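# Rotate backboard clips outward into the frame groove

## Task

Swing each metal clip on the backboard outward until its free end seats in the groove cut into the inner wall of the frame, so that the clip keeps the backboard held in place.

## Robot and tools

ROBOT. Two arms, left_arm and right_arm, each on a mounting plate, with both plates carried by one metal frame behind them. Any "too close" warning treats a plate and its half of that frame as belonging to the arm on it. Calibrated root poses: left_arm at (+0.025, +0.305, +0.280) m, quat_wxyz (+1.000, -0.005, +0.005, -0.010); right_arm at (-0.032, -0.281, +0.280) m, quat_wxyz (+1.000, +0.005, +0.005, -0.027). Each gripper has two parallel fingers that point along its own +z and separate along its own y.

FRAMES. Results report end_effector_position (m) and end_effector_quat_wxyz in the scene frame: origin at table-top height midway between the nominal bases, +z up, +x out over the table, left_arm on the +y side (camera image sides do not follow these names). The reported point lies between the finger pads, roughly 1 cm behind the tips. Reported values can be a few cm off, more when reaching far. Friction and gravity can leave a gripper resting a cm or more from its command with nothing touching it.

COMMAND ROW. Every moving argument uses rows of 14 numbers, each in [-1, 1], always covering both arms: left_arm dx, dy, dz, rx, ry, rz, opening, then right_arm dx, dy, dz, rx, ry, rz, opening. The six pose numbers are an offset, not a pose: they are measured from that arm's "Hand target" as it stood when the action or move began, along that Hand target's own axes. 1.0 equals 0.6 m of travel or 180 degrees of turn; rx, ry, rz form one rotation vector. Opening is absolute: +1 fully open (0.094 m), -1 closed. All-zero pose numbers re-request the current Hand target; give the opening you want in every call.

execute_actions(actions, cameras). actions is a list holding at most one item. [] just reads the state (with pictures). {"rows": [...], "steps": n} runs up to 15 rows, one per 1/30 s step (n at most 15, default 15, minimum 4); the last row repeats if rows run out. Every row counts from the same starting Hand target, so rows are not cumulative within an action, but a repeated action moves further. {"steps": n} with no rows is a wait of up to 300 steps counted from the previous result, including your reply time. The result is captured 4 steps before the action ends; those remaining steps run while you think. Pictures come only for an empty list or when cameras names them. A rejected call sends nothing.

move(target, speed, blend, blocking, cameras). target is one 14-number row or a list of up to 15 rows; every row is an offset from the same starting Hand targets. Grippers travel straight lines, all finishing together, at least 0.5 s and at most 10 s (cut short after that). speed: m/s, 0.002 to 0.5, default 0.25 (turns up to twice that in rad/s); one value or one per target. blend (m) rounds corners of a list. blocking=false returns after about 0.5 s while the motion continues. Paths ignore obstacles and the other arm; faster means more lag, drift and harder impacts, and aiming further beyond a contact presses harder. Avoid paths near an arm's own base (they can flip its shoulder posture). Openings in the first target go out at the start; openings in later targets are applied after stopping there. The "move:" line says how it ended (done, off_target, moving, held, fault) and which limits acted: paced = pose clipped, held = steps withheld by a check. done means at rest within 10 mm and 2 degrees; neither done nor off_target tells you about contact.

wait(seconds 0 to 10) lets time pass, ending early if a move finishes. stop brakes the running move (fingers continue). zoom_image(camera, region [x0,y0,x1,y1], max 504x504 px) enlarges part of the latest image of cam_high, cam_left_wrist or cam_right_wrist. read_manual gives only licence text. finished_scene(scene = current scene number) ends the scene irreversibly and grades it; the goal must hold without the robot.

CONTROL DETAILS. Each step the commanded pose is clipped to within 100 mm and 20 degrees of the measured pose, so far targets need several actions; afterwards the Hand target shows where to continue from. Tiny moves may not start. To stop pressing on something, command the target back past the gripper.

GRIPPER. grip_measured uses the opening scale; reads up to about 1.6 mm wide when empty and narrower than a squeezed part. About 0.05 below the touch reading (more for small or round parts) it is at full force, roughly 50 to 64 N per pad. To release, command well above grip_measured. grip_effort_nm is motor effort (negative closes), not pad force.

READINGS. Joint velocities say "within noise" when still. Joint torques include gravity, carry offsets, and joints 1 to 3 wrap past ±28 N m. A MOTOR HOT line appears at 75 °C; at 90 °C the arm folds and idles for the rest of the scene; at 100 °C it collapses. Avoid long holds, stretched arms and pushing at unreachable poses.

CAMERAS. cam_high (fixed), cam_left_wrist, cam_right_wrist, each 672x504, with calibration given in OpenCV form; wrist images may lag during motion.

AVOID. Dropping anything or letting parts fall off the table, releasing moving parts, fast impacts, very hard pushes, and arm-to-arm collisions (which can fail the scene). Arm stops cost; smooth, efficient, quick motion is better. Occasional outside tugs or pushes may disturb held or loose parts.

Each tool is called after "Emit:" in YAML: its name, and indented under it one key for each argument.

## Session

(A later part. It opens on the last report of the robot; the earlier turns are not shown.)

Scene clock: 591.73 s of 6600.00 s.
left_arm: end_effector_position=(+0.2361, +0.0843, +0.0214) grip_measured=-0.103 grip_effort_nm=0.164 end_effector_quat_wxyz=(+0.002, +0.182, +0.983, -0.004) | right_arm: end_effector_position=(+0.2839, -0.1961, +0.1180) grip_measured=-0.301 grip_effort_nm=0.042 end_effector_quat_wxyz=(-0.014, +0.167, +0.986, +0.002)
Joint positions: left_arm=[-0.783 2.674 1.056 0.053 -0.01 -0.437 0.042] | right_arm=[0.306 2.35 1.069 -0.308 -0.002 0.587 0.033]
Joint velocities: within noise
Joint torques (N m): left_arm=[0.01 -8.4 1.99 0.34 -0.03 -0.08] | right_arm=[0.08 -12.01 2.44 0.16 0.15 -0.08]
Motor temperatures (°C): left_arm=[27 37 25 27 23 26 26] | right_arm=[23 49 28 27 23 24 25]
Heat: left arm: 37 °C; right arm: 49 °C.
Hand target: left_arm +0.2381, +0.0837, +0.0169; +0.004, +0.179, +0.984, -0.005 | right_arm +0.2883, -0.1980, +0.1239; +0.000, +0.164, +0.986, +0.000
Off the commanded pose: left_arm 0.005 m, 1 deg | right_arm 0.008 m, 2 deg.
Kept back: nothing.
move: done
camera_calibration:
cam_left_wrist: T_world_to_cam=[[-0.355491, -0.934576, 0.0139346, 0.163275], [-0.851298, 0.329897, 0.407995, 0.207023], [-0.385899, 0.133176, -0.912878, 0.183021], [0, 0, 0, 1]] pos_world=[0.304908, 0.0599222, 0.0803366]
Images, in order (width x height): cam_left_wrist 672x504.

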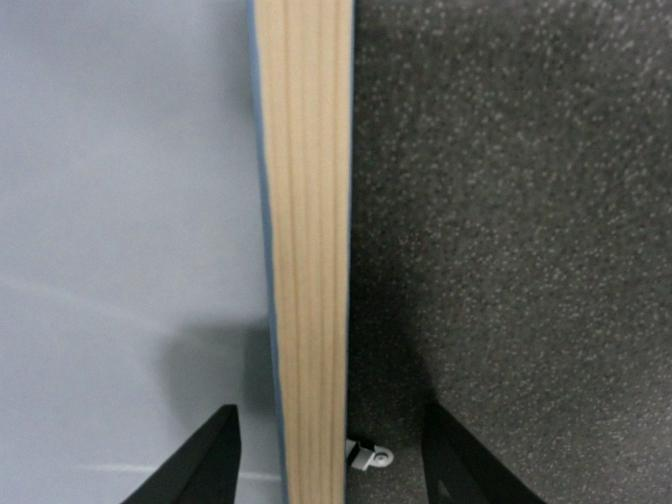

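Emit:
move:
  target:
    - [0,0,-0.02,0,0,0,-0.1,0,0,0,0,0,0,-0.3]
    - [-0.006,0.010,-0.02,0,0,0,-0.1,0,0,0,0,0,0,-0.3]
    - [-0.0015,0.005,0,0,0,0,-0.1,0,0,0,0,0,0,-0.3]
  speed: 0.05
  cameras: ["cam_left_wrist"]

Emit:
zoom_image:
  camera: "cam_left_wrist"
  region: [200, 340, 480, 504]

Scene clock: 593.20 s of 6600.00 s.
left_arm: end_effector_position=(+0.2387, +0.0894, +0.0214) grip_measured=-0.103 grip_effort_nm=0.164 end_effector_quat_wxyz=(+0.000, +0.176, +0.984, -0.003) | right_arm: end_effector_position=(+0.2839, -0.1961, +0.1180) grip_measured=-0.301 grip_effort_nm=0.042 end_effector_quat_wxyz=(-0.014, +0.167, +0.986, +0.002)
Joint positions: left_arm=[-0.765 2.673 1.052 0.054 -0.01 -0.432 0.042] | right_arm=[0.306 2.35 1.069 -0.308 -0.002 0.587 0.033]
Joint velocities: within noise
Joint torques (N m): left_arm=[-0.59 -8.34 2.11 0.34 -0.02 -0.03] | right_arm=[0.1 -12.05 2.55 0.14 0.14 -0.06]
Motor temperatures (°C): left_arm=[27 37 25 27 23 26 26] | right_arm=[23 49 28 27 23 24 25]
Heat: left arm: 37 °C; right arm: 49 °C.
Hand target: left_arm +0.2399, +0.0863, +0.0169; +0.004, +0.179, +0.984, -0.005 | right_arm +0.2883, -0.1980, +0.1239; +0.000, +0.164, +0.986, +0.000
Off the commanded pose: left_arm 0.006 m, 1 deg | right_arm 0.008 m, 2 deg.
Kept back: nothing.
move: done
camera_calibration:
cam_left_wrist: T_world_to_cam=[[-0.342992, -0.939255, 0.0125318, 0.16643], [-0.85467, 0.317584, 0.410706, 0.209495], [-0.389737, 0.130158, -0.911682, 0.184478], [0, 0, 0, 1]] pos_world=[0.308031, 0.0657762, 0.0800587]
Images, in order (width x height): cam_left_wrist 672x504.

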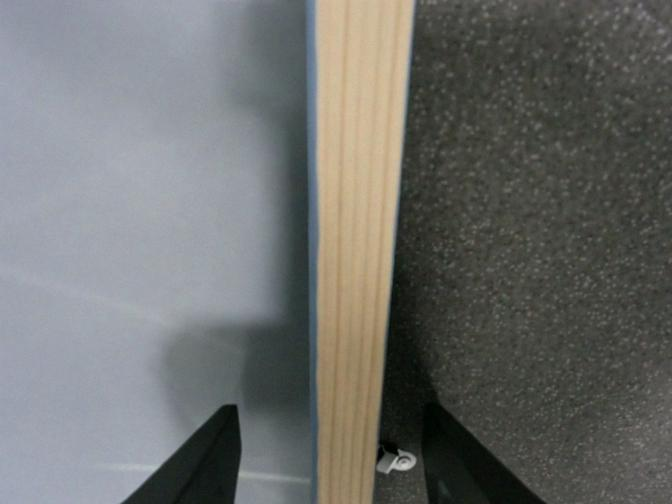

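Scaled by 1.800 from the camera's 672x504 image, which has a finer 960x720 frame.

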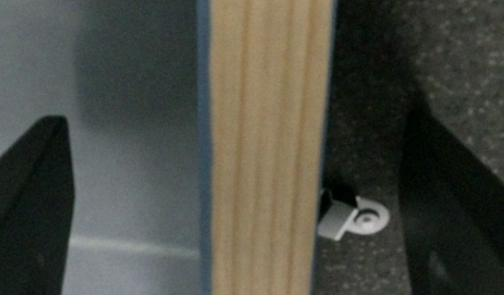

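Emit:
move:
  target:
    - [0,-0.004,0,0,0,0,-0.45,0,0,0,0,0,0,-0.3]
    - [0,-0.005,0,0,0,0,-0.62,0,0,0,0,0,0,-0.3]
  speed: 0.05
  cameras: ["cam_left_wrist"]

Emit:
zoom_image:
  camera: "cam_left_wrist"
  region: [200, 340, 480, 504]

Scene clock: 595.37 s of 6600.00 s.
left_arm: end_effector_position=(+0.2395, +0.0856, +0.0214) grip_measured=-0.617 grip_effort_nm=-0.125 end_effector_quat_wxyz=(+0.003, +0.179, +0.984, -0.005) | right_arm: end_effector_position=(+0.2839, -0.1961, +0.1180) grip_measured=-0.301 grip_effort_nm=0.046 end_effector_quat_wxyz=(-0.014, +0.167, +0.986, +0.002)
Joint positions: left_arm=[-0.772 2.674 1.058 0.055 -0.009 -0.432 0.018] | right_arm=[0.306 2.35 1.069 -0.308 -0.002 0.587 0.033]
Joint velocities: within noise
Joint torques (N m): left_arm=[-0.79 -8.38 2.11 0.3 -0.03 -0.11] | right_arm=[0.01 -12.14 2.58 0.17 0.18 -0.08]
Motor temperatures (°C): left_arm=[27 37 25 27 23 26 26] | right_arm=[23 49 28 27 23 24 25]
Heat: left arm: 37 °C; right arm: 49 °C.
Hand target: left_arm +0.2389, +0.0834, +0.0169; +0.004, +0.179, +0.984, -0.005 | right_arm +0.2883, -0.1980, +0.1239; +0.000, +0.164, +0.986, +0.000
Off the commanded pose: left_arm 0.005 m, 0 deg | right_arm 0.008 m, 2 deg.
Kept back: nothing.
move: done
camera_calibration:
cam_left_wrist: T_world_to_cam=[[-0.349054, -0.936963, 0.0161531, 0.164341], [-0.854395, 0.32528, 0.40522, 0.210702], [-0.38493, 0.127642, -0.914077, 0.184395], [0, 0, 0, 1]] pos_world=[0.308366, 0.0619079, 0.0805161]
Images, in order (width x height): cam_left_wrist 672x504.

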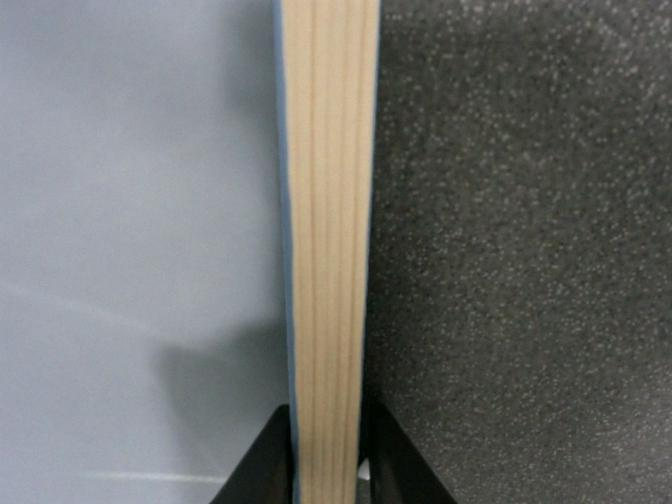

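Scaled by 1.800 from the camera's 672x504 image, which has a finer 960x720 frame.

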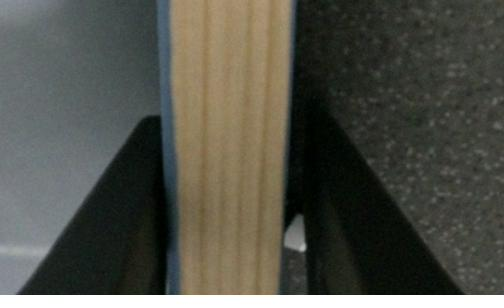

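Emit:
move:
  target:
    - [0,0,0,0,0,0,-0.72,0,0,0,0,0,0,-0.3]
    - [0,0,0,0,0,0,-0.77,0,0,0,0,0,0,-0.3]
  speed: 0.05
  cameras: []

Emit:
move:
  target:
    - [0,0,0,0,0,0,-0.4,0,0,0,0,0,0,-0.3]
    - [0,0,-0.02,0,0,0,-0.4,0,0,0,0,0,0,-0.3]
    - [-0.02,0,-0.07,0,0,0,-0.4,0,0,0,0,0,0,-0.3]
  speed: 0.08
  cameras: ["cam_left_wrist"]

Emit:
zoom_image:
  camera: "cam_left_wrist"
  region: [250, 250, 550, 500]

Scene clock: 597.53 s of 6600.00 s.
left_arm: end_effector_position=(+0.2398, +0.0861, +0.0214) grip_measured=-0.751 grip_effort_nm=-1.004 end_effector_quat_wxyz=(+0.004, +0.179, +0.984, -0.004) | right_arm: end_effector_position=(+0.2839, -0.1961, +0.1180) grip_measured=-0.301 grip_effort_nm=0.037 end_effector_quat_wxyz=(-0.014, +0.167, +0.986, +0.002)
Joint positions: left_arm=[-0.772 2.674 1.058 0.055 -0.012 -0.432 0.012] | right_arm=[0.306 2.35 1.069 -0.308 -0.002 0.587 0.033]
Joint velocities: within noise
Joint torques (N m): left_arm=[-0.77 -8.36 2.1 0.31 -0.01 -0.11] | right_arm=[0.13 -12.01 2.5 0.16 0.14 -0.08]
Motor temperatures (°C): left_arm=[27 37 25 27 23 26 26] | right_arm=[23 49 28 27 23 24 25]
Heat: left arm: 37 °C; right arm: 49 °C.
Hand target: left_arm +0.2390, +0.0835, +0.0169; +0.005, +0.179, +0.984, -0.004 | right_arm +0.2883, -0.1980, +0.1239; +0.000, +0.164, +0.986, +0.000
Off the commanded pose: left_arm 0.005 m, 0 deg | right_arm 0.008 m, 2 deg.
Kept back: nothing.
move: done
No camera images: "cameras" was empty.

Scene clock: 599.33 s of 6600.00 s.
left_arm: end_effector_position=(+0.2478, +0.0792, +0.0531) grip_measured=-0.403 grip_effort_nm=0.168 end_effector_quat_wxyz=(+0.004, +0.178, +0.984, -0.004) | right_arm: end_effector_position=(+0.2839, -0.1961, +0.1180) grip_measured=-0.301 grip_effort_nm=0.042 end_effector_quat_wxyz=(-0.014, +0.167, +0.986, +0.002)
Joint positions: left_arm=[-0.77 2.563 1.049 -0.046 -0.012 -0.432 0.028] | right_arm=[0.306 2.35 1.069 -0.308 -0.002 0.587 0.033]
Joint velocities: within noise
Joint torques (N m): left_arm=[0.25 -11.97 1.36 0.12 0.01 0.01] | right_arm=[0.1 -12.14 2.41 0.17 0.15 -0.08]
Motor temperatures (°C): left_arm=[27 37 25 27 23 26 26] | right_arm=[23 49 28 27 23 24 25]
Heat: left arm: 37 °C; right arm: 49 °C.
Hand target: left_arm +0.2499, +0.0797, +0.0591; +0.004, +0.179, +0.984, -0.004 | right_arm +0.2883, -0.1980, +0.1239; +0.000, +0.164, +0.986, +0.000
Off the commanded pose: left_arm 0.006 m, 0 deg | right_arm 0.008 m, 2 deg.
Kept back: nothing.
move: done
camera_calibration:
cam_left_wrist: T_world_to_cam=[[-0.347623, -0.937534, 0.0136994, 0.160595], [-0.855991, 0.323284, 0.403443, 0.207705], [-0.38267, 0.12852, -0.914902, 0.216819], [0, 0, 0, 1]] pos_world=[0.316591, 0.0555497, 0.112371]
Images, in order (width x height): cam_left_wrist 672x504.

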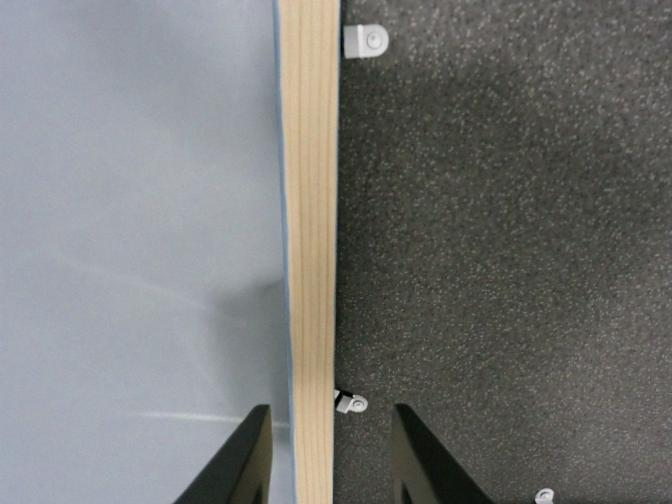

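Scaled by 1.680 from the camera's 672x504 image, which has a finer 960x720 frame.

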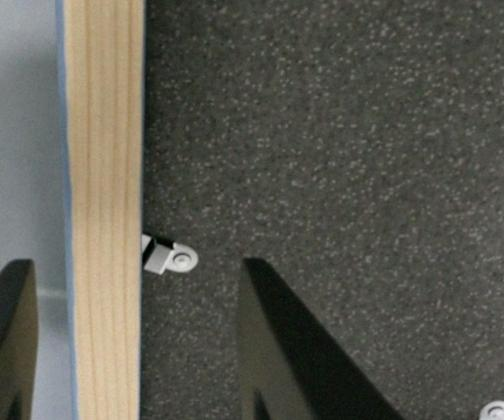

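Emit:
move:
  target: [0.05,0,-0.01,0,0,0,-0.4,0,0,0,0,0,0,-0.3]
  speed: 0.1
  cameras: ["cam_left_wrist"]

Emit:
zoom_image:
  camera: "cam_left_wrist"
  region: [300, 230, 440, 340]

Scene clock: 601.20 s of 6600.00 s.
left_arm: end_effector_position=(+0.2163, +0.0977, +0.0582) grip_measured=-0.403 grip_effort_nm=0.164 end_effector_quat_wxyz=(-0.009, +0.181, +0.983, +0.006) | right_arm: end_effector_position=(+0.2839, -0.1961, +0.1180) grip_measured=-0.301 grip_effort_nm=0.046 end_effector_quat_wxyz=(-0.014, +0.167, +0.986, +0.002)
Joint positions: left_arm=[-0.804 2.516 0.92 0.003 -0.012 -0.459 0.028] | right_arm=[0.306 2.35 1.069 -0.308 -0.002 0.587 0.033]
Joint velocities: within noise
Joint torques (N m): left_arm=[-0.55 -11.63 0.8 0.31 -0.01 -0.11] | right_arm=[-0.06 -11.96 2.58 0.2 0.16 -0.06]
Motor temperatures (°C): left_arm=[27 37 25 27 23 26 26] | right_arm=[23 49 28 27 23 24 25]
Heat: left arm: 37 °C; right arm: 49 °C.
Hand target: left_arm +0.2217, +0.0902, +0.0647; +0.005, +0.179, +0.984, -0.004 | right_arm +0.2883, -0.1980, +0.1239; +0.000, +0.164, +0.986, +0.000
Off the commanded pose: left_arm 0.011 m, 2 deg | right_arm 0.008 m, 2 deg.
Kept back: nothing.
move: off_target (left_arm)
camera_calibration:
cam_left_wrist: T_world_to_cam=[[-0.35397, -0.935257, -0.000660313, 0.168858], [-0.844362, 0.319265, 0.430258, 0.169053], [-0.402191, 0.152856, -0.902706, 0.208162], [0, 0, 0, 1]] pos_world=[0.286233, 0.0721341, 0.115284]
Images, in order (width x height): cam_left_wrist 672x504.

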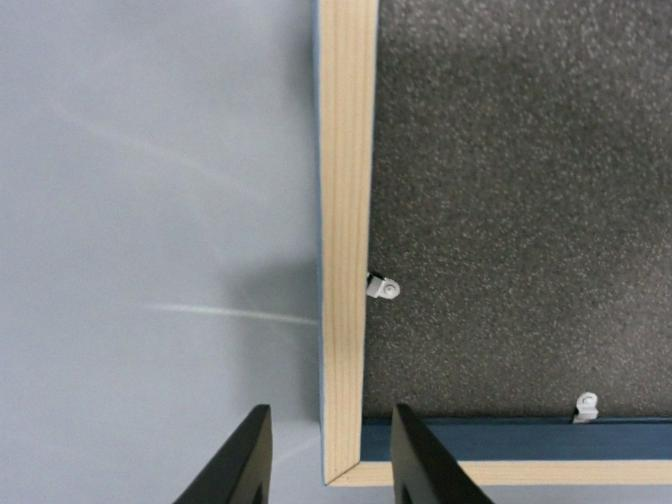

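Scaled by 3.600 from the camera's 672x504 image, which has a finer 960x720 frame.

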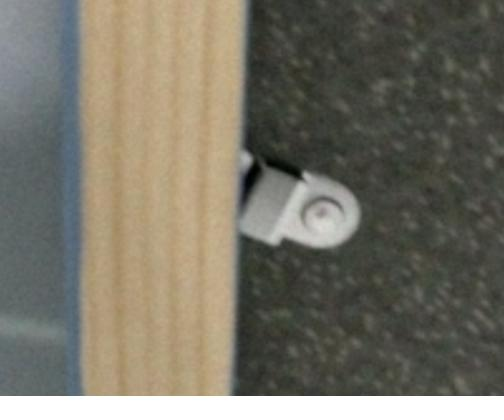

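Emit:
move:
  target:
    - [-0.0365,0.002,0.06,0,0,0,-0.1,0,0,0,0,0,0,-0.3]
    - [-0.0365,0.002,0.0797,0,0,0,-0.1,0,0,0,0,0,0,-0.3]
  speed: 0.06
  cameras: ["cam_left_wrist"]

Emit:
zoom_image:
  camera: "cam_left_wrist"
  region: [260, 390, 450, 504]

Scene clock: 604.53 s of 6600.00 s.
left_arm: end_effector_position=(+0.2397, +0.0842, +0.0213) grip_measured=-0.103 grip_effort_nm=0.164 end_effector_quat_wxyz=(+0.001, +0.177, +0.984, -0.002) | right_arm: end_effector_position=(+0.2839, -0.1961, +0.1180) grip_measured=-0.301 grip_effort_nm=0.046 end_effector_quat_wxyz=(-0.014, +0.167, +0.986, +0.002)
Joint positions: left_arm=[-0.776 2.677 1.072 0.037 -0.011 -0.44 0.042] | right_arm=[0.306 2.35 1.069 -0.308 -0.002 0.587 0.033]
Joint velocities: within noise
Joint torques (N m): left_arm=[0.21 -8.55 2.11 0.33 -0.01 0.03] | right_arm=[0.06 -12.04 2.43 0.17 0.11 -0.05]
Motor temperatures (°C): left_arm=[27 38 25 27 23 26 26] | right_arm=[23 50 28 27 23 24 25]
Heat: left arm: 38 °C; right arm: 50 °C.
Hand target: left_arm +0.2429, +0.0832, +0.0171; +0.004, +0.179, +0.984, -0.005 | right_arm +0.2883, -0.1980, +0.1239; +0.000, +0.164, +0.986, +0.000
Off the commanded pose: left_arm 0.005 m, 1 deg | right_arm 0.008 m, 2 deg.
Kept back: nothing.
move: done
camera_calibration:
cam_left_wrist: T_world_to_cam=[[-0.345868, -0.938222, 0.0107146, 0.162568], [-0.854174, 0.319569, 0.410198, 0.211718], [-0.388281, 0.132722, -0.911933, 0.184915], [0, 0, 0, 1]] pos_world=[0.308871, 0.0603238, 0.0800423]
Images, in order (width x height): cam_left_wrist 672x504.

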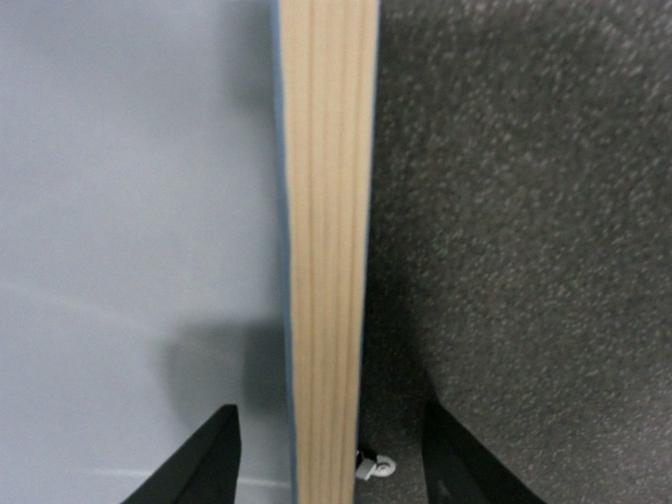

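Scaled by 2.653 from the camera's 672x504 image, which has a finer 960x720 frame.

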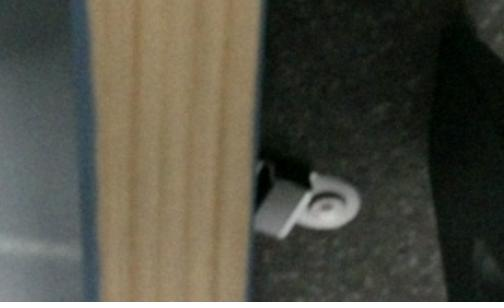

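Emit:
move:
  target: [0,0,0,0,0,0,-0.4,0,0,0,0,0,0,-0.3]
  speed: 0.05
  cameras: ["cam_left_wrist"]

Emit:
zoom_image:
  camera: "cam_left_wrist"
  region: [300, 390, 450, 504]

Emit:
move:
  target: [0,0,0,0,0,0,-0.5,0,0,0,0,0,0,-0.3]
  speed: 0.05
  cameras: ["cam_left_wrist"]

Emit:
zoom_image:
  camera: "cam_left_wrist"
  region: [300, 390, 450, 504]

Scene clock: 605.50 s of 6600.00 s.
left_arm: end_effector_position=(+0.2400, +0.0839, +0.0213) grip_measured=-0.397 grip_effort_nm=-0.120 end_effector_quat_wxyz=(+0.001, +0.178, +0.984, -0.002) | right_arm: end_effector_position=(+0.2839, -0.1961, +0.1180) grip_measured=-0.301 grip_effort_nm=0.042 end_effector_quat_wxyz=(-0.014, +0.167, +0.986, +0.002)
Joint positions: left_arm=[-0.776 2.677 1.072 0.039 -0.011 -0.439 0.028] | right_arm=[0.306 2.35 1.069 -0.308 -0.002 0.587 0.033]
Joint velocities: within noise
Joint torques (N m): left_arm=[0.24 -8.55 2.11 0.34 -0.01 0.03] | right_arm=[0.23 -12.05 2.56 0.16 0.15 -0.02]
Motor temperatures (°C): left_arm=[27 38 25 27 23 26 26] | right_arm=[23 50 28 27 23 24 25]
Heat: left arm: 38 °C; right arm: 50 °C.
Hand target: left_arm +0.2429, +0.0832, +0.0171; +0.004, +0.179, +0.984, -0.004 | right_arm +0.2883, -0.1980, +0.1239; +0.000, +0.164, +0.986, +0.000
Off the commanded pose: left_arm 0.005 m, 0 deg | right_arm 0.008 m, 2 deg.
Kept back: nothing.
move: done
camera_calibration:
cam_left_wrist: T_world_to_cam=[[-0.346576, -0.937953, 0.0113658, 0.162539], [-0.854375, 0.320649, 0.408935, 0.212016], [-0.387206, 0.132016, -0.912493, 0.184869], [0, 0, 0, 1]] pos_world=[0.309055, 0.0600655, 0.0801435]
Images, in order (width x height): cam_left_wrist 672x504.

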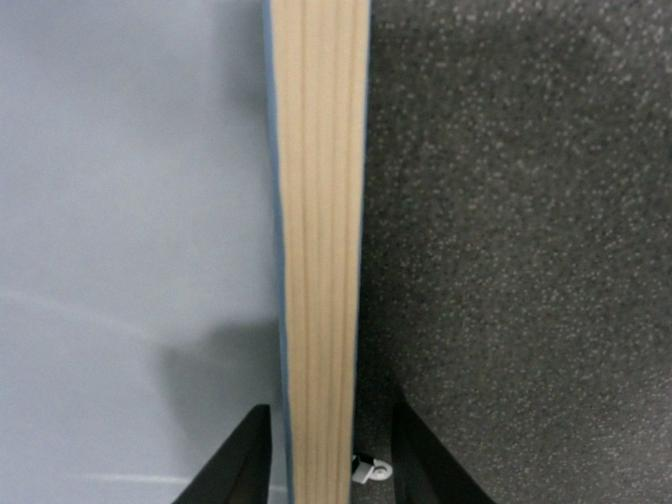

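Scaled by 3.360 from the camera's 672x504 image, which has a finer 960x720 frame.

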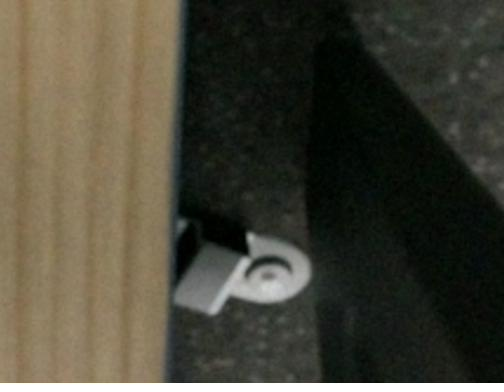

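Scene clock: 606.20 s of 6600.00 s.
left_arm: end_effector_position=(+0.2401, +0.0837, +0.0213) grip_measured=-0.497 grip_effort_nm=-0.125 end_effector_quat_wxyz=(+0.002, +0.178, +0.984, -0.003) | right_arm: end_effector_position=(+0.2839, -0.1961, +0.1180) grip_measured=-0.301 grip_effort_nm=0.046 end_effector_quat_wxyz=(-0.014, +0.167, +0.986, +0.002)
Joint positions: left_arm=[-0.776 2.677 1.072 0.04 -0.011 -0.439 0.024] | right_arm=[0.306 2.35 1.069 -0.308 -0.002 0.587 0.033]
Joint velocities: within noise
Joint torques (N m): left_arm=[0.23 -8.57 2.11 0.32 -0.01 0.03] | right_arm=[0.06 -12.14 2.5 0.18 0.12 -0.03]
Motor temperatures (°C): left_arm=[27 38 25 27 23 26 26] | right_arm=[23 50 28 27 23 24 25]
Heat: left arm: 38 °C; right arm: 50 °C.
Hand target: left_arm +0.2429, +0.0832, +0.0171; +0.004, +0.179, +0.984, -0.005 | right_arm +0.2883, -0.1980, +0.1239; +0.000, +0.164, +0.986, +0.000
Off the commanded pose: left_arm 0.005 m, 0 deg | right_arm 0.008 m, 2 deg.
Kept back: nothing.
move: done
camera_calibration:
cam_left_wrist: T_world_to_cam=[[-0.346569, -0.937945, 0.0122001, 0.162336], [-0.854595, 0.321081, 0.408136, 0.212258], [-0.386726, 0.131021, -0.91284, 0.184937], [0, 0, 0, 1]] pos_world=[0.309175, 0.0598795, 0.0802073]
Images, in order (width x height): cam_left_wrist 672x504.

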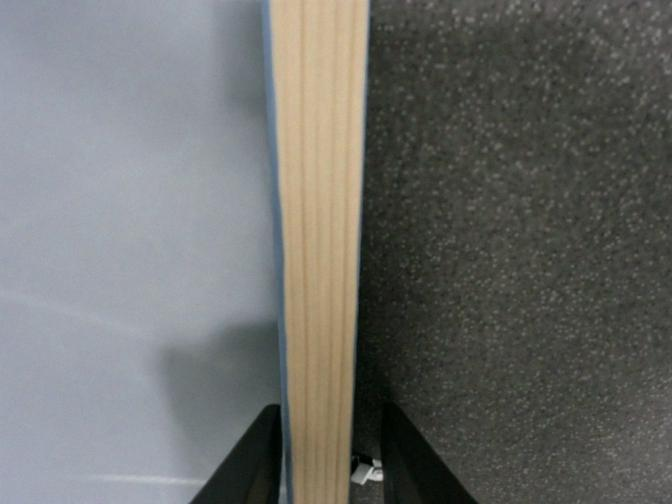

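Scaled by 3.360 from the camera's 672x504 image, which has a finer 960x720 frame.

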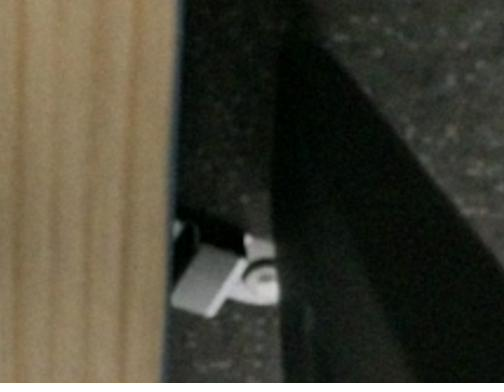

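Emit:
move:
  target: [0,0,0,0,0,0,-0.57,0,0,0,0,0,0,-0.3]
  speed: 0.05
  cameras: ["cam_left_wrist"]

Emit:
zoom_image:
  camera: "cam_left_wrist"
  region: [300, 390, 450, 504]

Emit:
move:
  target: [0,0,0,0,0,0,-0.64,0,0,0,0,0,0,-0.3]
  speed: 0.05
  cameras: ["cam_left_wrist"]

Emit:
zoom_image:
  camera: "cam_left_wrist"
  region: [300, 390, 450, 504]

Scene clock: 607.27 s of 6600.00 s.
left_arm: end_effector_position=(+0.2402, +0.0835, +0.0213) grip_measured=-0.567 grip_effort_nm=-0.125 end_effector_quat_wxyz=(+0.002, +0.178, +0.984, -0.003) | right_arm: end_effector_position=(+0.2839, -0.1961, +0.1180) grip_measured=-0.301 grip_effort_nm=0.046 end_effector_quat_wxyz=(-0.014, +0.167, +0.986, +0.002)
Joint positions: left_arm=[-0.776 2.677 1.072 0.041 -0.011 -0.439 0.02] | right_arm=[0.306 2.35 1.069 -0.308 -0.002 0.587 0.033]
Joint velocities: within noise
Joint torques (N m): left_arm=[0.24 -8.55 2.11 0.32 -0.01 0.04] | right_arm=[0.06 -11.99 2.63 0.21 0.13 -0.06]
Motor temperatures (°C): left_arm=[27 38 25 27 23 26 26] | right_arm=[23 50 28 27 23 24 25]
Heat: left arm: 38 °C; right arm: 50 °C.
Hand target: left_arm +0.2429, +0.0832, +0.0171; +0.004, +0.179, +0.984, -0.005 | right_arm +0.2883, -0.1980, +0.1239; +0.000, +0.164, +0.986, +0.000
Off the commanded pose: left_arm 0.005 m, 0 deg | right_arm 0.008 m, 2 deg.
Kept back: nothing.
move: done
camera_calibration:
cam_left_wrist: T_world_to_cam=[[-0.346565, -0.937938, 0.0128712, 0.162177], [-0.854704, 0.321405, 0.407651, 0.212397], [-0.386489, 0.130277, -0.913047, 0.185004], [0, 0, 0, 1]] pos_world=[0.309244, 0.0597448, 0.0802459]
Images, in order (width x height): cam_left_wrist 672x504.

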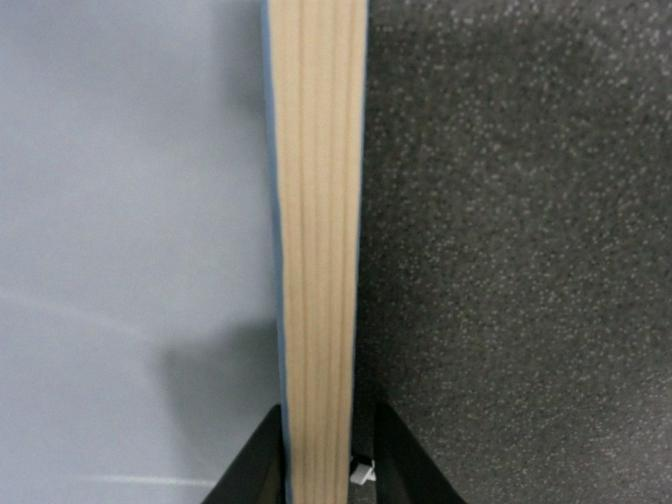

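Scaled by 3.360 from the camera's 672x504 image, which has a finer 960x720 frame.

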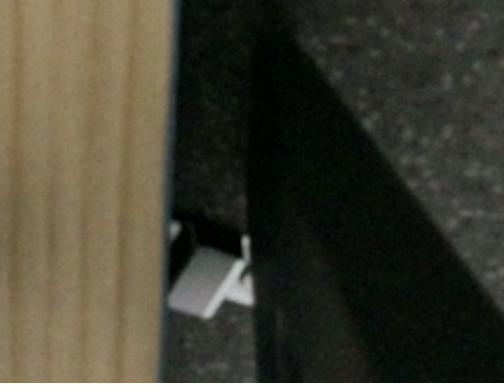

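Scene clock: 607.97 s of 6600.00 s.
left_arm: end_effector_position=(+0.2405, +0.0840, +0.0213) grip_measured=-0.637 grip_effort_nm=-0.144 end_effector_quat_wxyz=(+0.002, +0.177, +0.984, -0.003) | right_arm: end_effector_position=(+0.2839, -0.1961, +0.1180) grip_measured=-0.301 grip_effort_nm=0.037 end_effector_quat_wxyz=(-0.014, +0.167, +0.986, +0.002)
Joint positions: left_arm=[-0.774 2.677 1.072 0.04 -0.011 -0.439 0.017] | right_arm=[0.306 2.35 1.069 -0.308 -0.002 0.587 0.033]
Joint velocities: within noise
Joint torques (N m): left_arm=[0.13 -8.55 2.13 0.32 -0.01 0.04] | right_arm=[0.02 -11.99 2.56 0.13 0.11 -0.07]
Motor temperatures (°C): left_arm=[27 38 25 27 23 26 26] | right_arm=[23 50 28 27 23 24 25]
Heat: left arm: 38 °C; right arm: 50 °C.
Hand target: left_arm +0.2429, +0.0833, +0.0171; +0.004, +0.179, +0.984, -0.005 | right_arm +0.2883, -0.1980, +0.1239; +0.000, +0.164, +0.986, +0.000
Off the commanded pose: left_arm 0.005 m, 0 deg | right_arm 0.008 m, 2 deg.
Kept back: nothing.
move: done
camera_calibration:
cam_left_wrist: T_world_to_cam=[[-0.345138, -0.938473, 0.0121918, 0.162464], [-0.855078, 0.31977, 0.408153, 0.212664], [-0.386939, 0.130444, -0.912832, 0.185116], [0, 0, 0, 1]] pos_world=[0.309545, 0.0603169, 0.0801994]
Images, in order (width x height): cam_left_wrist 672x504.

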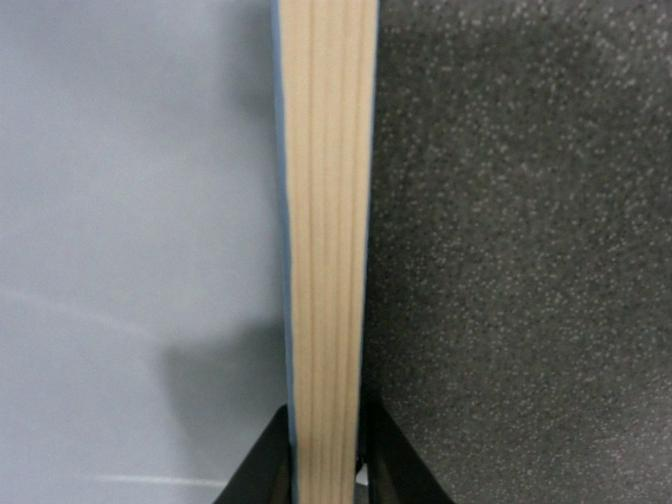

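Scaled by 3.360 from the camera's 672x504 image, which has a finer 960x720 frame.

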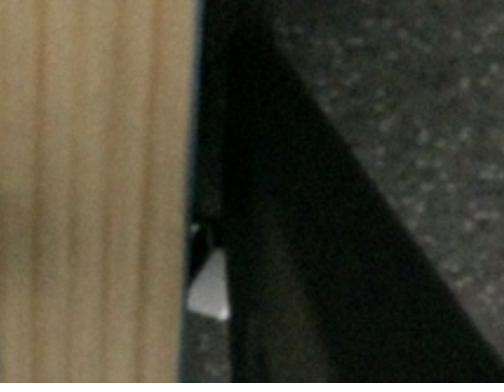

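Emit:
move:
  target: [0,0,0,0,0,0,-0.70,0,0,0,0,0,0,-0.3]
  speed: 0.05
  cameras: ["cam_left_wrist"]

Emit:
zoom_image:
  camera: "cam_left_wrist"
  region: [300, 390, 450, 504]

Emit:
move:
  target: [0,0,0,0,0,0,-0.5,0,0,0,0,0,0,-0.3]
  speed: 0.05
  cameras: ["cam_left_wrist"]

Emit:
zoom_image:
  camera: "cam_left_wrist"
  region: [300, 390, 450, 504]

Scene clock: 608.97 s of 6600.00 s.
left_arm: end_effector_position=(+0.2408, +0.0851, +0.0213) grip_measured=-0.697 grip_effort_nm=-0.154 end_effector_quat_wxyz=(+0.002, +0.176, +0.984, -0.001) | right_arm: end_effector_position=(+0.2839, -0.1961, +0.1180) grip_measured=-0.301 grip_effort_nm=0.042 end_effector_quat_wxyz=(-0.014, +0.167, +0.986, +0.002)
Joint positions: left_arm=[-0.773 2.677 1.072 0.038 -0.014 -0.439 0.014] | right_arm=[0.306 2.35 1.069 -0.308 -0.002 0.587 0.033]
Joint velocities: within noise
Joint torques (N m): left_arm=[0.01 -8.54 2.13 0.34 0.02 0.03] | right_arm=[0.05 -12.05 2.48 0.21 0.17 -0.06]
Motor temperatures (°C): left_arm=[27 38 25 27 23 26 26] | right_arm=[23 50 28 27 23 24 25]
Heat: left arm: 38 °C; right arm: 50 °C.
Hand target: left_arm +0.2429, +0.0833, +0.0171; +0.004, +0.179, +0.984, -0.005 | right_arm +0.2883, -0.1980, +0.1239; +0.000, +0.164, +0.986, +0.000
Off the commanded pose: left_arm 0.005 m, 1 deg | right_arm 0.008 m, 2 deg.
Kept back: nothing.
move: done
camera_calibration:
cam_left_wrist: T_world_to_cam=[[-0.343727, -0.939032, 0.00844608, 0.163414], [-0.855785, 0.316933, 0.408883, 0.21298], [-0.386631, 0.133316, -0.912548, 0.18476], [0, 0, 0, 1]] pos_world=[0.309869, 0.0613188, 0.0801385]
Images, in order (width x height): cam_left_wrist 672x504.

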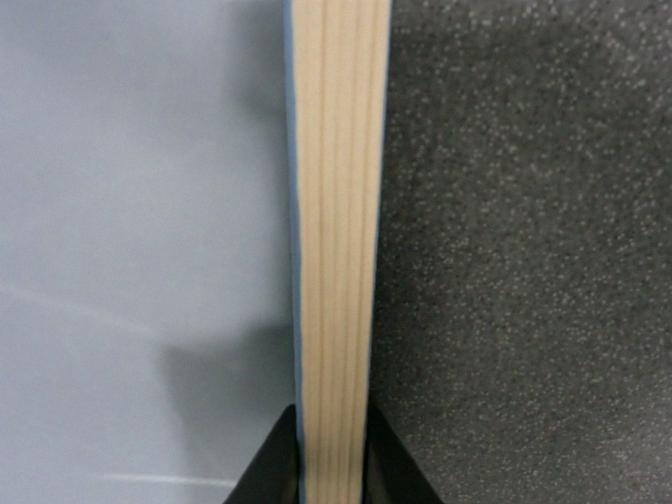

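Scaled by 3.360 from the camera's 672x504 image, which has a finer 960x720 frame.

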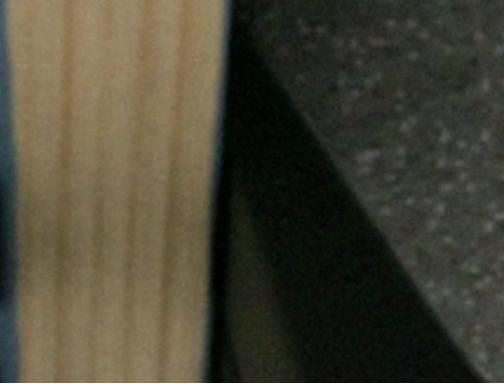

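Scene clock: 609.67 s of 6600.00 s.
left_arm: end_effector_position=(+0.2409, +0.0851, +0.0213) grip_measured=-0.503 grip_effort_nm=0.173 end_effector_quat_wxyz=(+0.002, +0.176, +0.984, -0.001) | right_arm: end_effector_position=(+0.2839, -0.1961, +0.1180) grip_measured=-0.301 grip_effort_nm=0.051 end_effector_quat_wxyz=(-0.014, +0.167, +0.986, +0.002)
Joint positions: left_arm=[-0.773 2.677 1.072 0.038 -0.014 -0.439 0.023] | right_arm=[0.306 2.35 1.069 -0.308 -0.002 0.587 0.033]
Joint velocities: within noise
Joint torques (N m): left_arm=[0.01 -8.55 2.13 0.34 0.03 0.03] | right_arm=[0.09 -12.08 2.56 0.19 0.15 -0.07]
Motor temperatures (°C): left_arm=[27 38 25 27 23 26 26] | right_arm=[23 50 28 27 23 24 25]
Heat: left arm: 38 °C; right arm: 50 °C.
Hand target: left_arm +0.2430, +0.0832, +0.0171; +0.004, +0.179, +0.984, -0.005 | right_arm +0.2883, -0.1980, +0.1239; +0.000, +0.164, +0.986, +0.000
Off the commanded pose: left_arm 0.005 m, 1 deg | right_arm 0.008 m, 2 deg.
Kept back: nothing.
move: done
camera_calibration:
cam_left_wrist: T_world_to_cam=[[-0.343725, -0.939034, 0.00826445, 0.163438], [-0.856008, 0.316929, 0.40842, 0.213149], [-0.38614, 0.13331, -0.912757, 0.184694], [0, 0, 0, 1]] pos_world=[0.309953, 0.0612997, 0.0801762]
Images, in order (width x height): cam_left_wrist 672x504.

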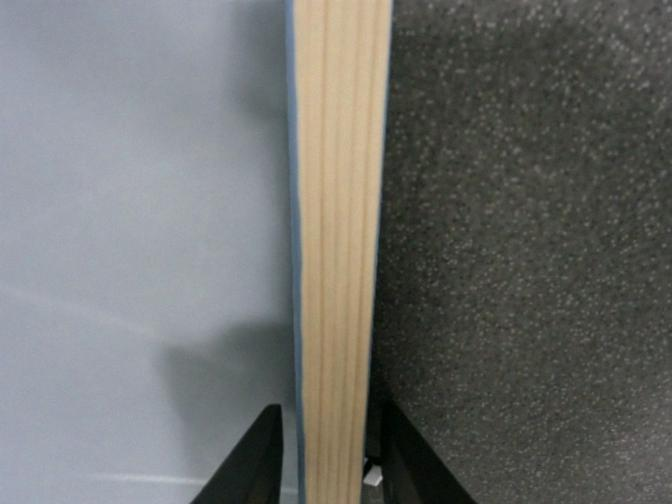

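Scaled by 3.360 from the camera's 672x504 image, which has a finer 960x720 frame.

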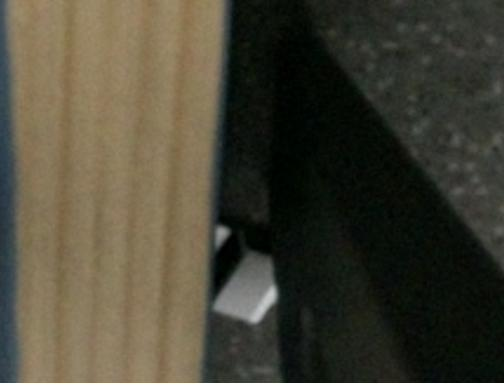

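Emit:
move:
  target:
    - [0,0,-0.02,0,0,0,-0.1,0,0,0,0,0,0,-0.3]
    - [0.006,0.002,-0.02,0,0,0,-0.1,0,0,0,0,0,0,-0.3]
    - [0.002,0.002,0.005,0,0,0,-0.1,0,0,0,0,0,0,-0.3]
  speed: 0.05
  cameras: ["cam_left_wrist"]

Emit:
zoom_image:
  camera: "cam_left_wrist"
  region: [300, 390, 450, 504]

Scene clock: 611.53 s of 6600.00 s.
left_arm: end_effector_position=(+0.2396, +0.0861, +0.0211) grip_measured=-0.103 grip_effort_nm=0.173 end_effector_quat_wxyz=(+0.001, +0.177, +0.984, -0.001) | right_arm: end_effector_position=(+0.2839, -0.1961, +0.1180) grip_measured=-0.301 grip_effort_nm=0.037 end_effector_quat_wxyz=(-0.014, +0.167, +0.986, +0.002)
Joint positions: left_arm=[-0.773 2.677 1.067 0.041 -0.013 -0.436 0.042] | right_arm=[0.306 2.35 1.069 -0.308 -0.002 0.587 0.033]
Joint velocities: within noise
Joint torques (N m): left_arm=[0.14 -7.64 2.37 0.41 0.01 0.02] | right_arm=[0.05 -12.15 2.58 0.16 0.16 -0.08]
Motor temperatures (°C): left_arm=[27 38 25 27 23 26 26] | right_arm=[23 50 28 27 23 24 25]
Heat: left arm: 38 °C; right arm: 50 °C.
Hand target: left_arm +0.2423, +0.0847, +0.0142; +0.005, +0.179, +0.984, -0.005 | right_arm +0.2883, -0.1980, +0.1239; +0.000, +0.164, +0.986, +0.000
Off the commanded pose: left_arm 0.008 m, 1 deg | right_arm 0.008 m, 2 deg.
Kept back: nothing.
move: done
camera_calibration:
cam_left_wrist: T_world_to_cam=[[-0.34624, -0.938105, 0.00882357, 0.164408], [-0.854158, 0.319118, 0.410582, 0.21106], [-0.387985, 0.134623, -0.911781, 0.184217], [0, 0, 0, 1]] pos_world=[0.308677, 0.0620792, 0.0798573]
Images, in order (width x height): cam_left_wrist 672x504.

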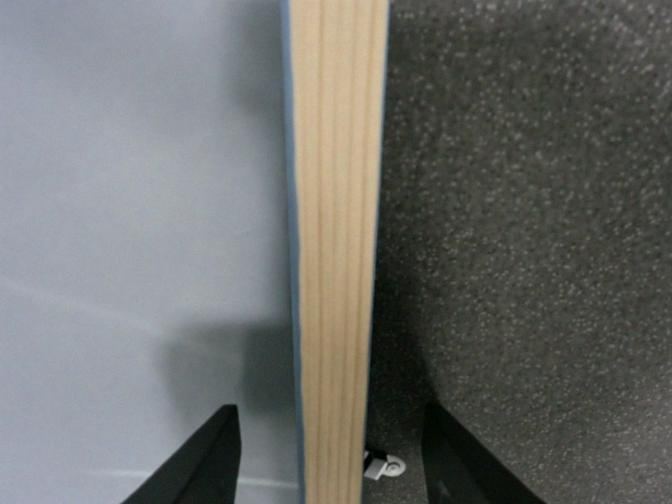

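Scaled by 3.360 from the camera's 672x504 image, which has a finer 960x720 frame.

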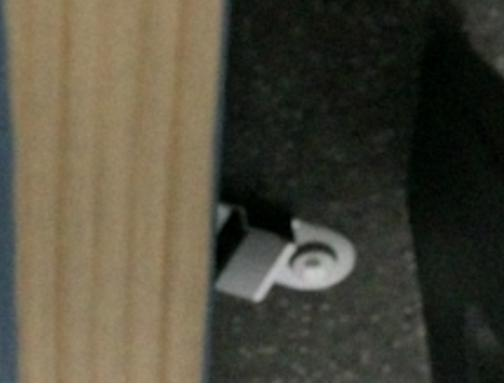

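Emit:
move:
  target:
    - [0,0,0,0,0,0,-0.45,0,0,0,0,0,0,-0.3]
    - [0,0,0,0,0,0,-0.64,0,0,0,0,0,0,-0.3]
  speed: 0.05
  cameras: ["cam_left_wrist"]

Emit:
zoom_image:
  camera: "cam_left_wrist"
  region: [300, 390, 450, 504]

Emit:
move:
  target:
    - [0,0,0,0,0,0,-0.76,0,0,0,0,0,0,-0.3]
    - [0,0,0,0,0,0,-0.5,0,0,0,0,0,0,-0.3]
  speed: 0.05
  cameras: ["cam_left_wrist"]

Emit:
zoom_image:
  camera: "cam_left_wrist"
  region: [300, 390, 450, 504]

Scene clock: 613.90 s of 6600.00 s.
left_arm: end_effector_position=(+0.2407, +0.0837, +0.0211) grip_measured=-0.637 grip_effort_nm=-0.159 end_effector_quat_wxyz=(+0.002, +0.177, +0.984, -0.006) | right_arm: end_effector_position=(+0.2839, -0.1961, +0.1180) grip_measured=-0.301 grip_effort_nm=0.037 end_effector_quat_wxyz=(-0.014, +0.167, +0.986, +0.002)
Joint positions: left_arm=[-0.772 2.677 1.07 0.045 -0.006 -0.436 0.017] | right_arm=[0.306 2.35 1.069 -0.308 -0.002 0.587 0.033]
Joint velocities: within noise
Joint torques (N m): left_arm=[0.08 -7.71 2.14 0.38 -0.06 0.03] | right_arm=[0.03 -11.97 2.41 0.18 0.12 -0.02]
Motor temperatures (°C): left_arm=[27 38 25 27 23 26 26] | right_arm=[23 50 28 27 23 24 25]
Heat: left arm: 38 °C; right arm: 50 °C.
Hand target: left_arm +0.2423, +0.0847, +0.0141; +0.004, +0.179, +0.984, -0.005 | right_arm +0.2883, -0.1980, +0.1239; +0.000, +0.164, +0.986, +0.000
Off the commanded pose: left_arm 0.007 m, 0 deg | right_arm 0.008 m, 2 deg.
Kept back: nothing.
move: done
camera_calibration:
cam_left_wrist: T_world_to_cam=[[-0.34547, -0.938255, 0.0181118, 0.162168], [-0.8545, 0.322492, 0.40722, 0.212719], [-0.387917, 0.125206, -0.91315, 0.185766], [0, 0, 0, 1]] pos_world=[0.309854, 0.0602954, 0.0800717]
Images, in order (width x height): cam_left_wrist 672x504.

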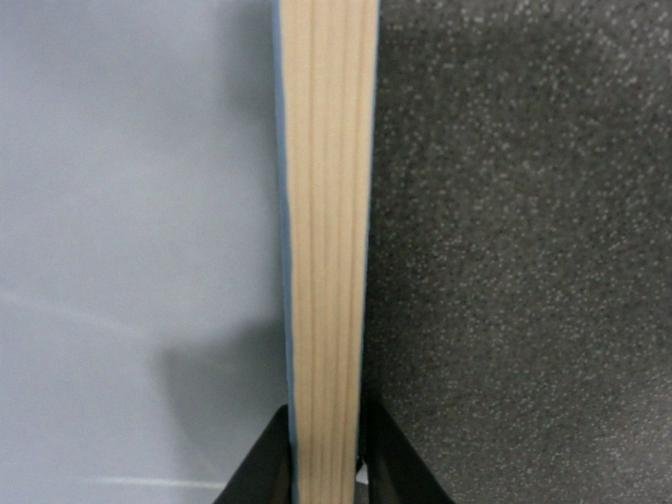

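Scaled by 3.360 from the camera's 672x504 image, which has a finer 960x720 frame.

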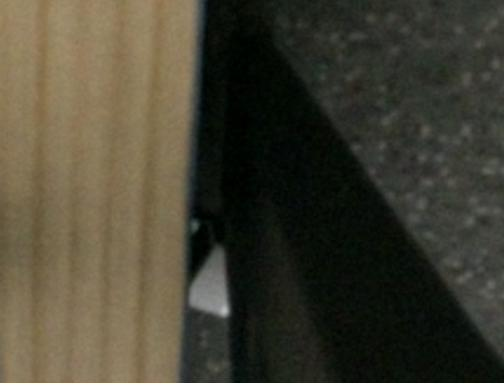

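Scene clock: 615.80 s of 6600.00 s.
left_arm: end_effector_position=(+0.2416, +0.0855, +0.0211) grip_measured=-0.503 grip_effort_nm=0.178 end_effector_quat_wxyz=(+0.003, +0.176, +0.984, -0.002) | right_arm: end_effector_position=(+0.2839, -0.1961, +0.1180) grip_measured=-0.301 grip_effort_nm=0.046 end_effector_quat_wxyz=(-0.014, +0.167, +0.986, +0.002)
Joint positions: left_arm=[-0.77 2.677 1.07 0.043 -0.013 -0.436 0.023] | right_arm=[0.306 2.35 1.069 -0.308 -0.002 0.587 0.033]
Joint velocities: within noise
Joint torques (N m): left_arm=[-0.08 -7.71 2.13 0.4 0.01 0.01] | right_arm=[-0.01 -12.11 2.54 0.16 0.15 -0.03]
Motor temperatures (°C): left_arm=[27 38 25 27 23 26 26] | right_arm=[23 50 28 27 23 24 25]
Heat: left arm: 38 °C; right arm: 50 °C.
Hand target: left_arm +0.2423, +0.0847, +0.0141; +0.004, +0.179, +0.984, -0.005 | right_arm +0.2883, -0.1980, +0.1239; +0.000, +0.164, +0.986, +0.000
Off the commanded pose: left_arm 0.007 m, 0 deg | right_arm 0.008 m, 2 deg.
Kept back: nothing.
move: done
camera_calibration:
cam_left_wrist: T_world_to_cam=[[-0.343706, -0.939019, 0.0104065, 0.163956], [-0.856443, 0.317988, 0.406681, 0.213752], [-0.385191, 0.130867, -0.913511, 0.184725], [0, 0, 0, 1]] pos_world=[0.310574, 0.0618131, 0.0801134]
Images, in order (width x height): cam_left_wrist 672x504.

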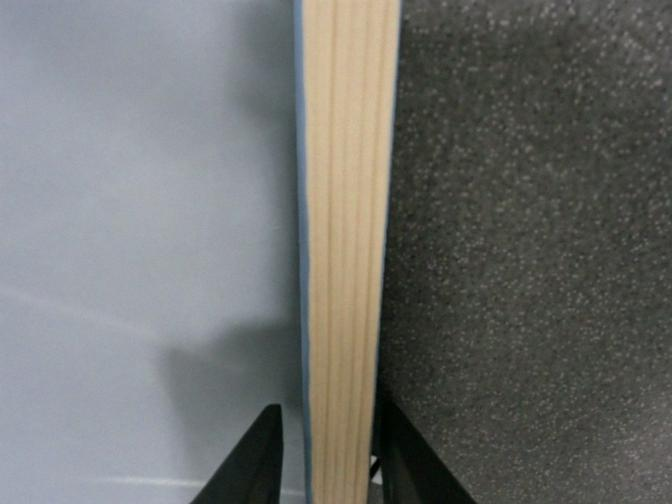

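Scaled by 3.360 from the camera's 672x504 image, which has a finer 960x720 frame.

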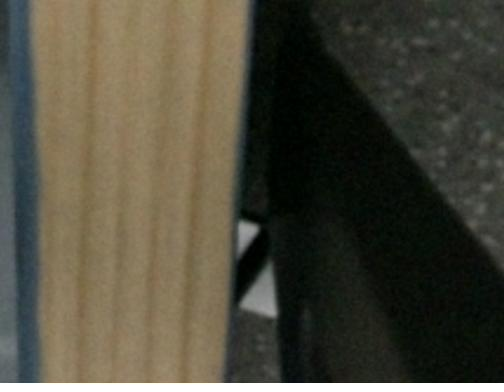

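Emit:
move:
  target:
    - [0,0,0,0,0,0,-0.66,0,0,0,0,0,0,-0.3]
    - [0.005,0,0,0,0,0,-0.66,0,0,0,0,0,0,-0.3]
  speed: 0.03
  cameras: ["cam_left_wrist"]

Emit:
zoom_image:
  camera: "cam_left_wrist"
  region: [300, 390, 450, 504]

Emit:
move:
  target: [0.002,0,0,0,0,0,-0.66,0,0,0,0,0,0,-0.3]
  speed: 0.03
  cameras: ["cam_left_wrist"]

Emit:
zoom_image:
  camera: "cam_left_wrist"
  region: [300, 390, 450, 504]

Scene clock: 617.63 s of 6600.00 s.
left_arm: end_effector_position=(+0.2418, +0.0839, +0.0212) grip_measured=-0.657 grip_effort_nm=-0.120 end_effector_quat_wxyz=(+0.002, +0.176, +0.984, -0.006) | right_arm: end_effector_position=(+0.2839, -0.1961, +0.1180) grip_measured=-0.301 grip_effort_nm=0.037 end_effector_quat_wxyz=(-0.014, +0.167, +0.986, +0.002)
Joint positions: left_arm=[-0.769 2.677 1.071 0.045 -0.007 -0.436 0.016] | right_arm=[0.306 2.35 1.069 -0.308 -0.002 0.587 0.033]
Joint velocities: within noise
Joint torques (N m): left_arm=[-0.4 -7.9 1.17 0.48 -0.05 -0.02] | right_arm=[0.01 -12.16 2.73 0.14 0.11 -0.08]
Motor temperatures (°C): left_arm=[27 38 25 27 23 26 26] | right_arm=[23 50 28 27 23 24 25]
Heat: left arm: 38 °C; right arm: 50 °C.
Hand target: left_arm +0.2395, +0.0858, +0.0141; +0.004, +0.179, +0.984, -0.005 | right_arm +0.2883, -0.1980, +0.1239; +0.000, +0.164, +0.986, +0.000
Off the commanded pose: left_arm 0.008 m, 0 deg | right_arm 0.008 m, 2 deg.
Kept back: nothing.
move: done
camera_calibration:
cam_left_wrist: T_world_to_cam=[[-0.343683, -0.938922, 0.0175473, 0.162391], [-0.855773, 0.320832, 0.405857, 0.213988], [-0.386697, 0.12447, -0.913768, 0.185966], [0, 0, 0, 1]] pos_world=[0.310849, 0.0606708, 0.080232]
Images, in order (width x height): cam_left_wrist 672x504.

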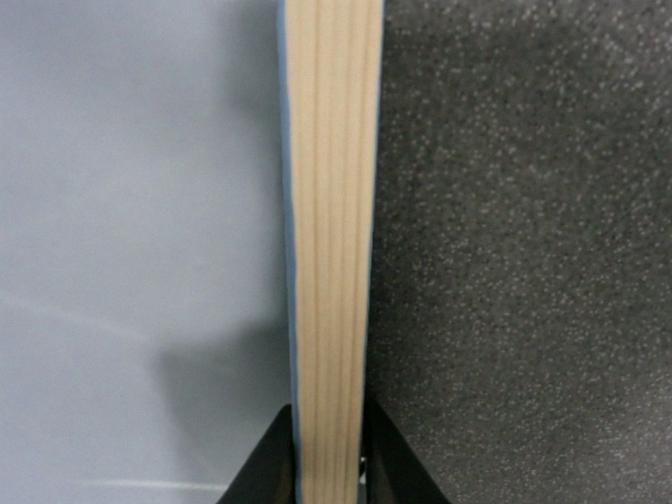

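Scaled by 3.360 from the camera's 672x504 image, which has a finer 960x720 frame.

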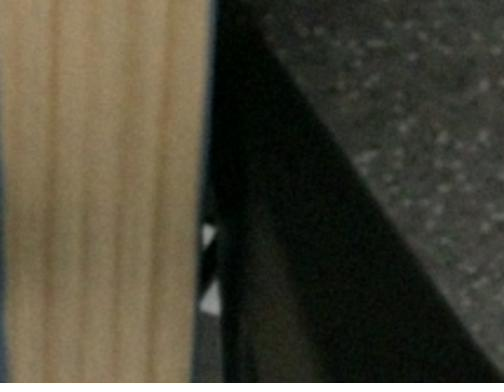

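Scene clock: 618.33 s of 6600.00 s.
left_arm: end_effector_position=(+0.2418, +0.0839, +0.0212) grip_measured=-0.657 grip_effort_nm=-0.125 end_effector_quat_wxyz=(+0.002, +0.176, +0.984, -0.006) | right_arm: end_effector_position=(+0.2839, -0.1961, +0.1180) grip_measured=-0.301 grip_effort_nm=0.042 end_effector_quat_wxyz=(-0.014, +0.167, +0.986, +0.002)
Joint positions: left_arm=[-0.769 2.677 1.071 0.045 -0.007 -0.436 0.016] | right_arm=[0.306 2.35 1.069 -0.308 -0.002 0.587 0.033]
Joint velocities: within noise
Joint torques (N m): left_arm=[-0.54 -7.94 0.84 0.5 -0.04 -0.03] | right_arm=[0.14 -12.1 2.56 0.15 0.15 -0.08]
Motor temperatures (°C): left_arm=[27 38 25 27 23 26 26] | right_arm=[23 50 28 27 23 24 25]
Heat: left arm: 38 °C; right arm: 50 °C.
Hand target: left_arm +0.2384, +0.0862, +0.0141; +0.004, +0.179, +0.984, -0.005 | right_arm +0.2883, -0.1980, +0.1239; +0.000, +0.164, +0.986, +0.000
Off the commanded pose: left_arm 0.008 m, 0 deg | right_arm 0.008 m, 2 deg.
Kept back: nothing.
move: done
camera_calibration:
cam_left_wrist: T_world_to_cam=[[-0.343683, -0.938922, 0.0175473, 0.162391], [-0.855773, 0.320832, 0.405857, 0.213988], [-0.386697, 0.12447, -0.913768, 0.185966], [0, 0, 0, 1]] pos_world=[0.310849, 0.0606708, 0.080232]
Images, in order (width x height): cam_left_wrist 672x504.

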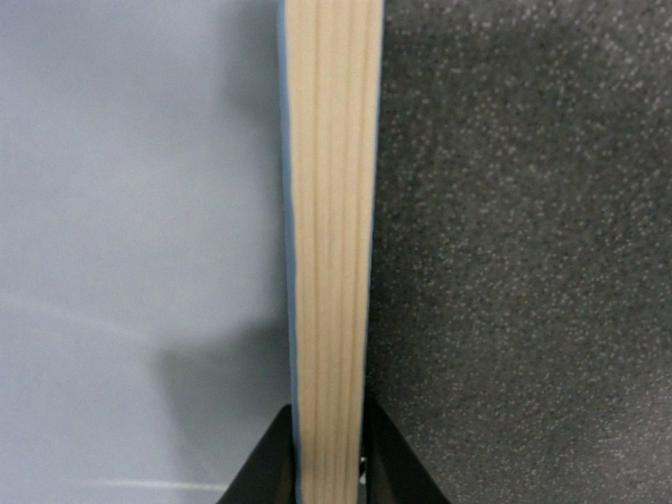

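Scaled by 3.360 from the camera's 672x504 image, which has a finer 960x720 frame.

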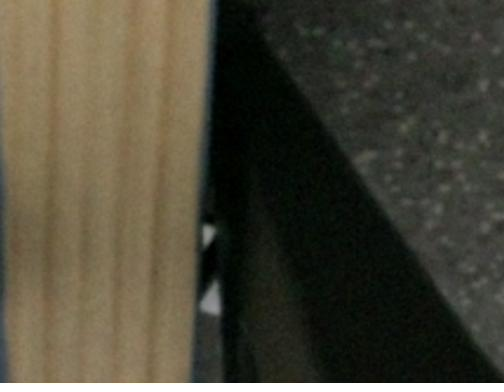

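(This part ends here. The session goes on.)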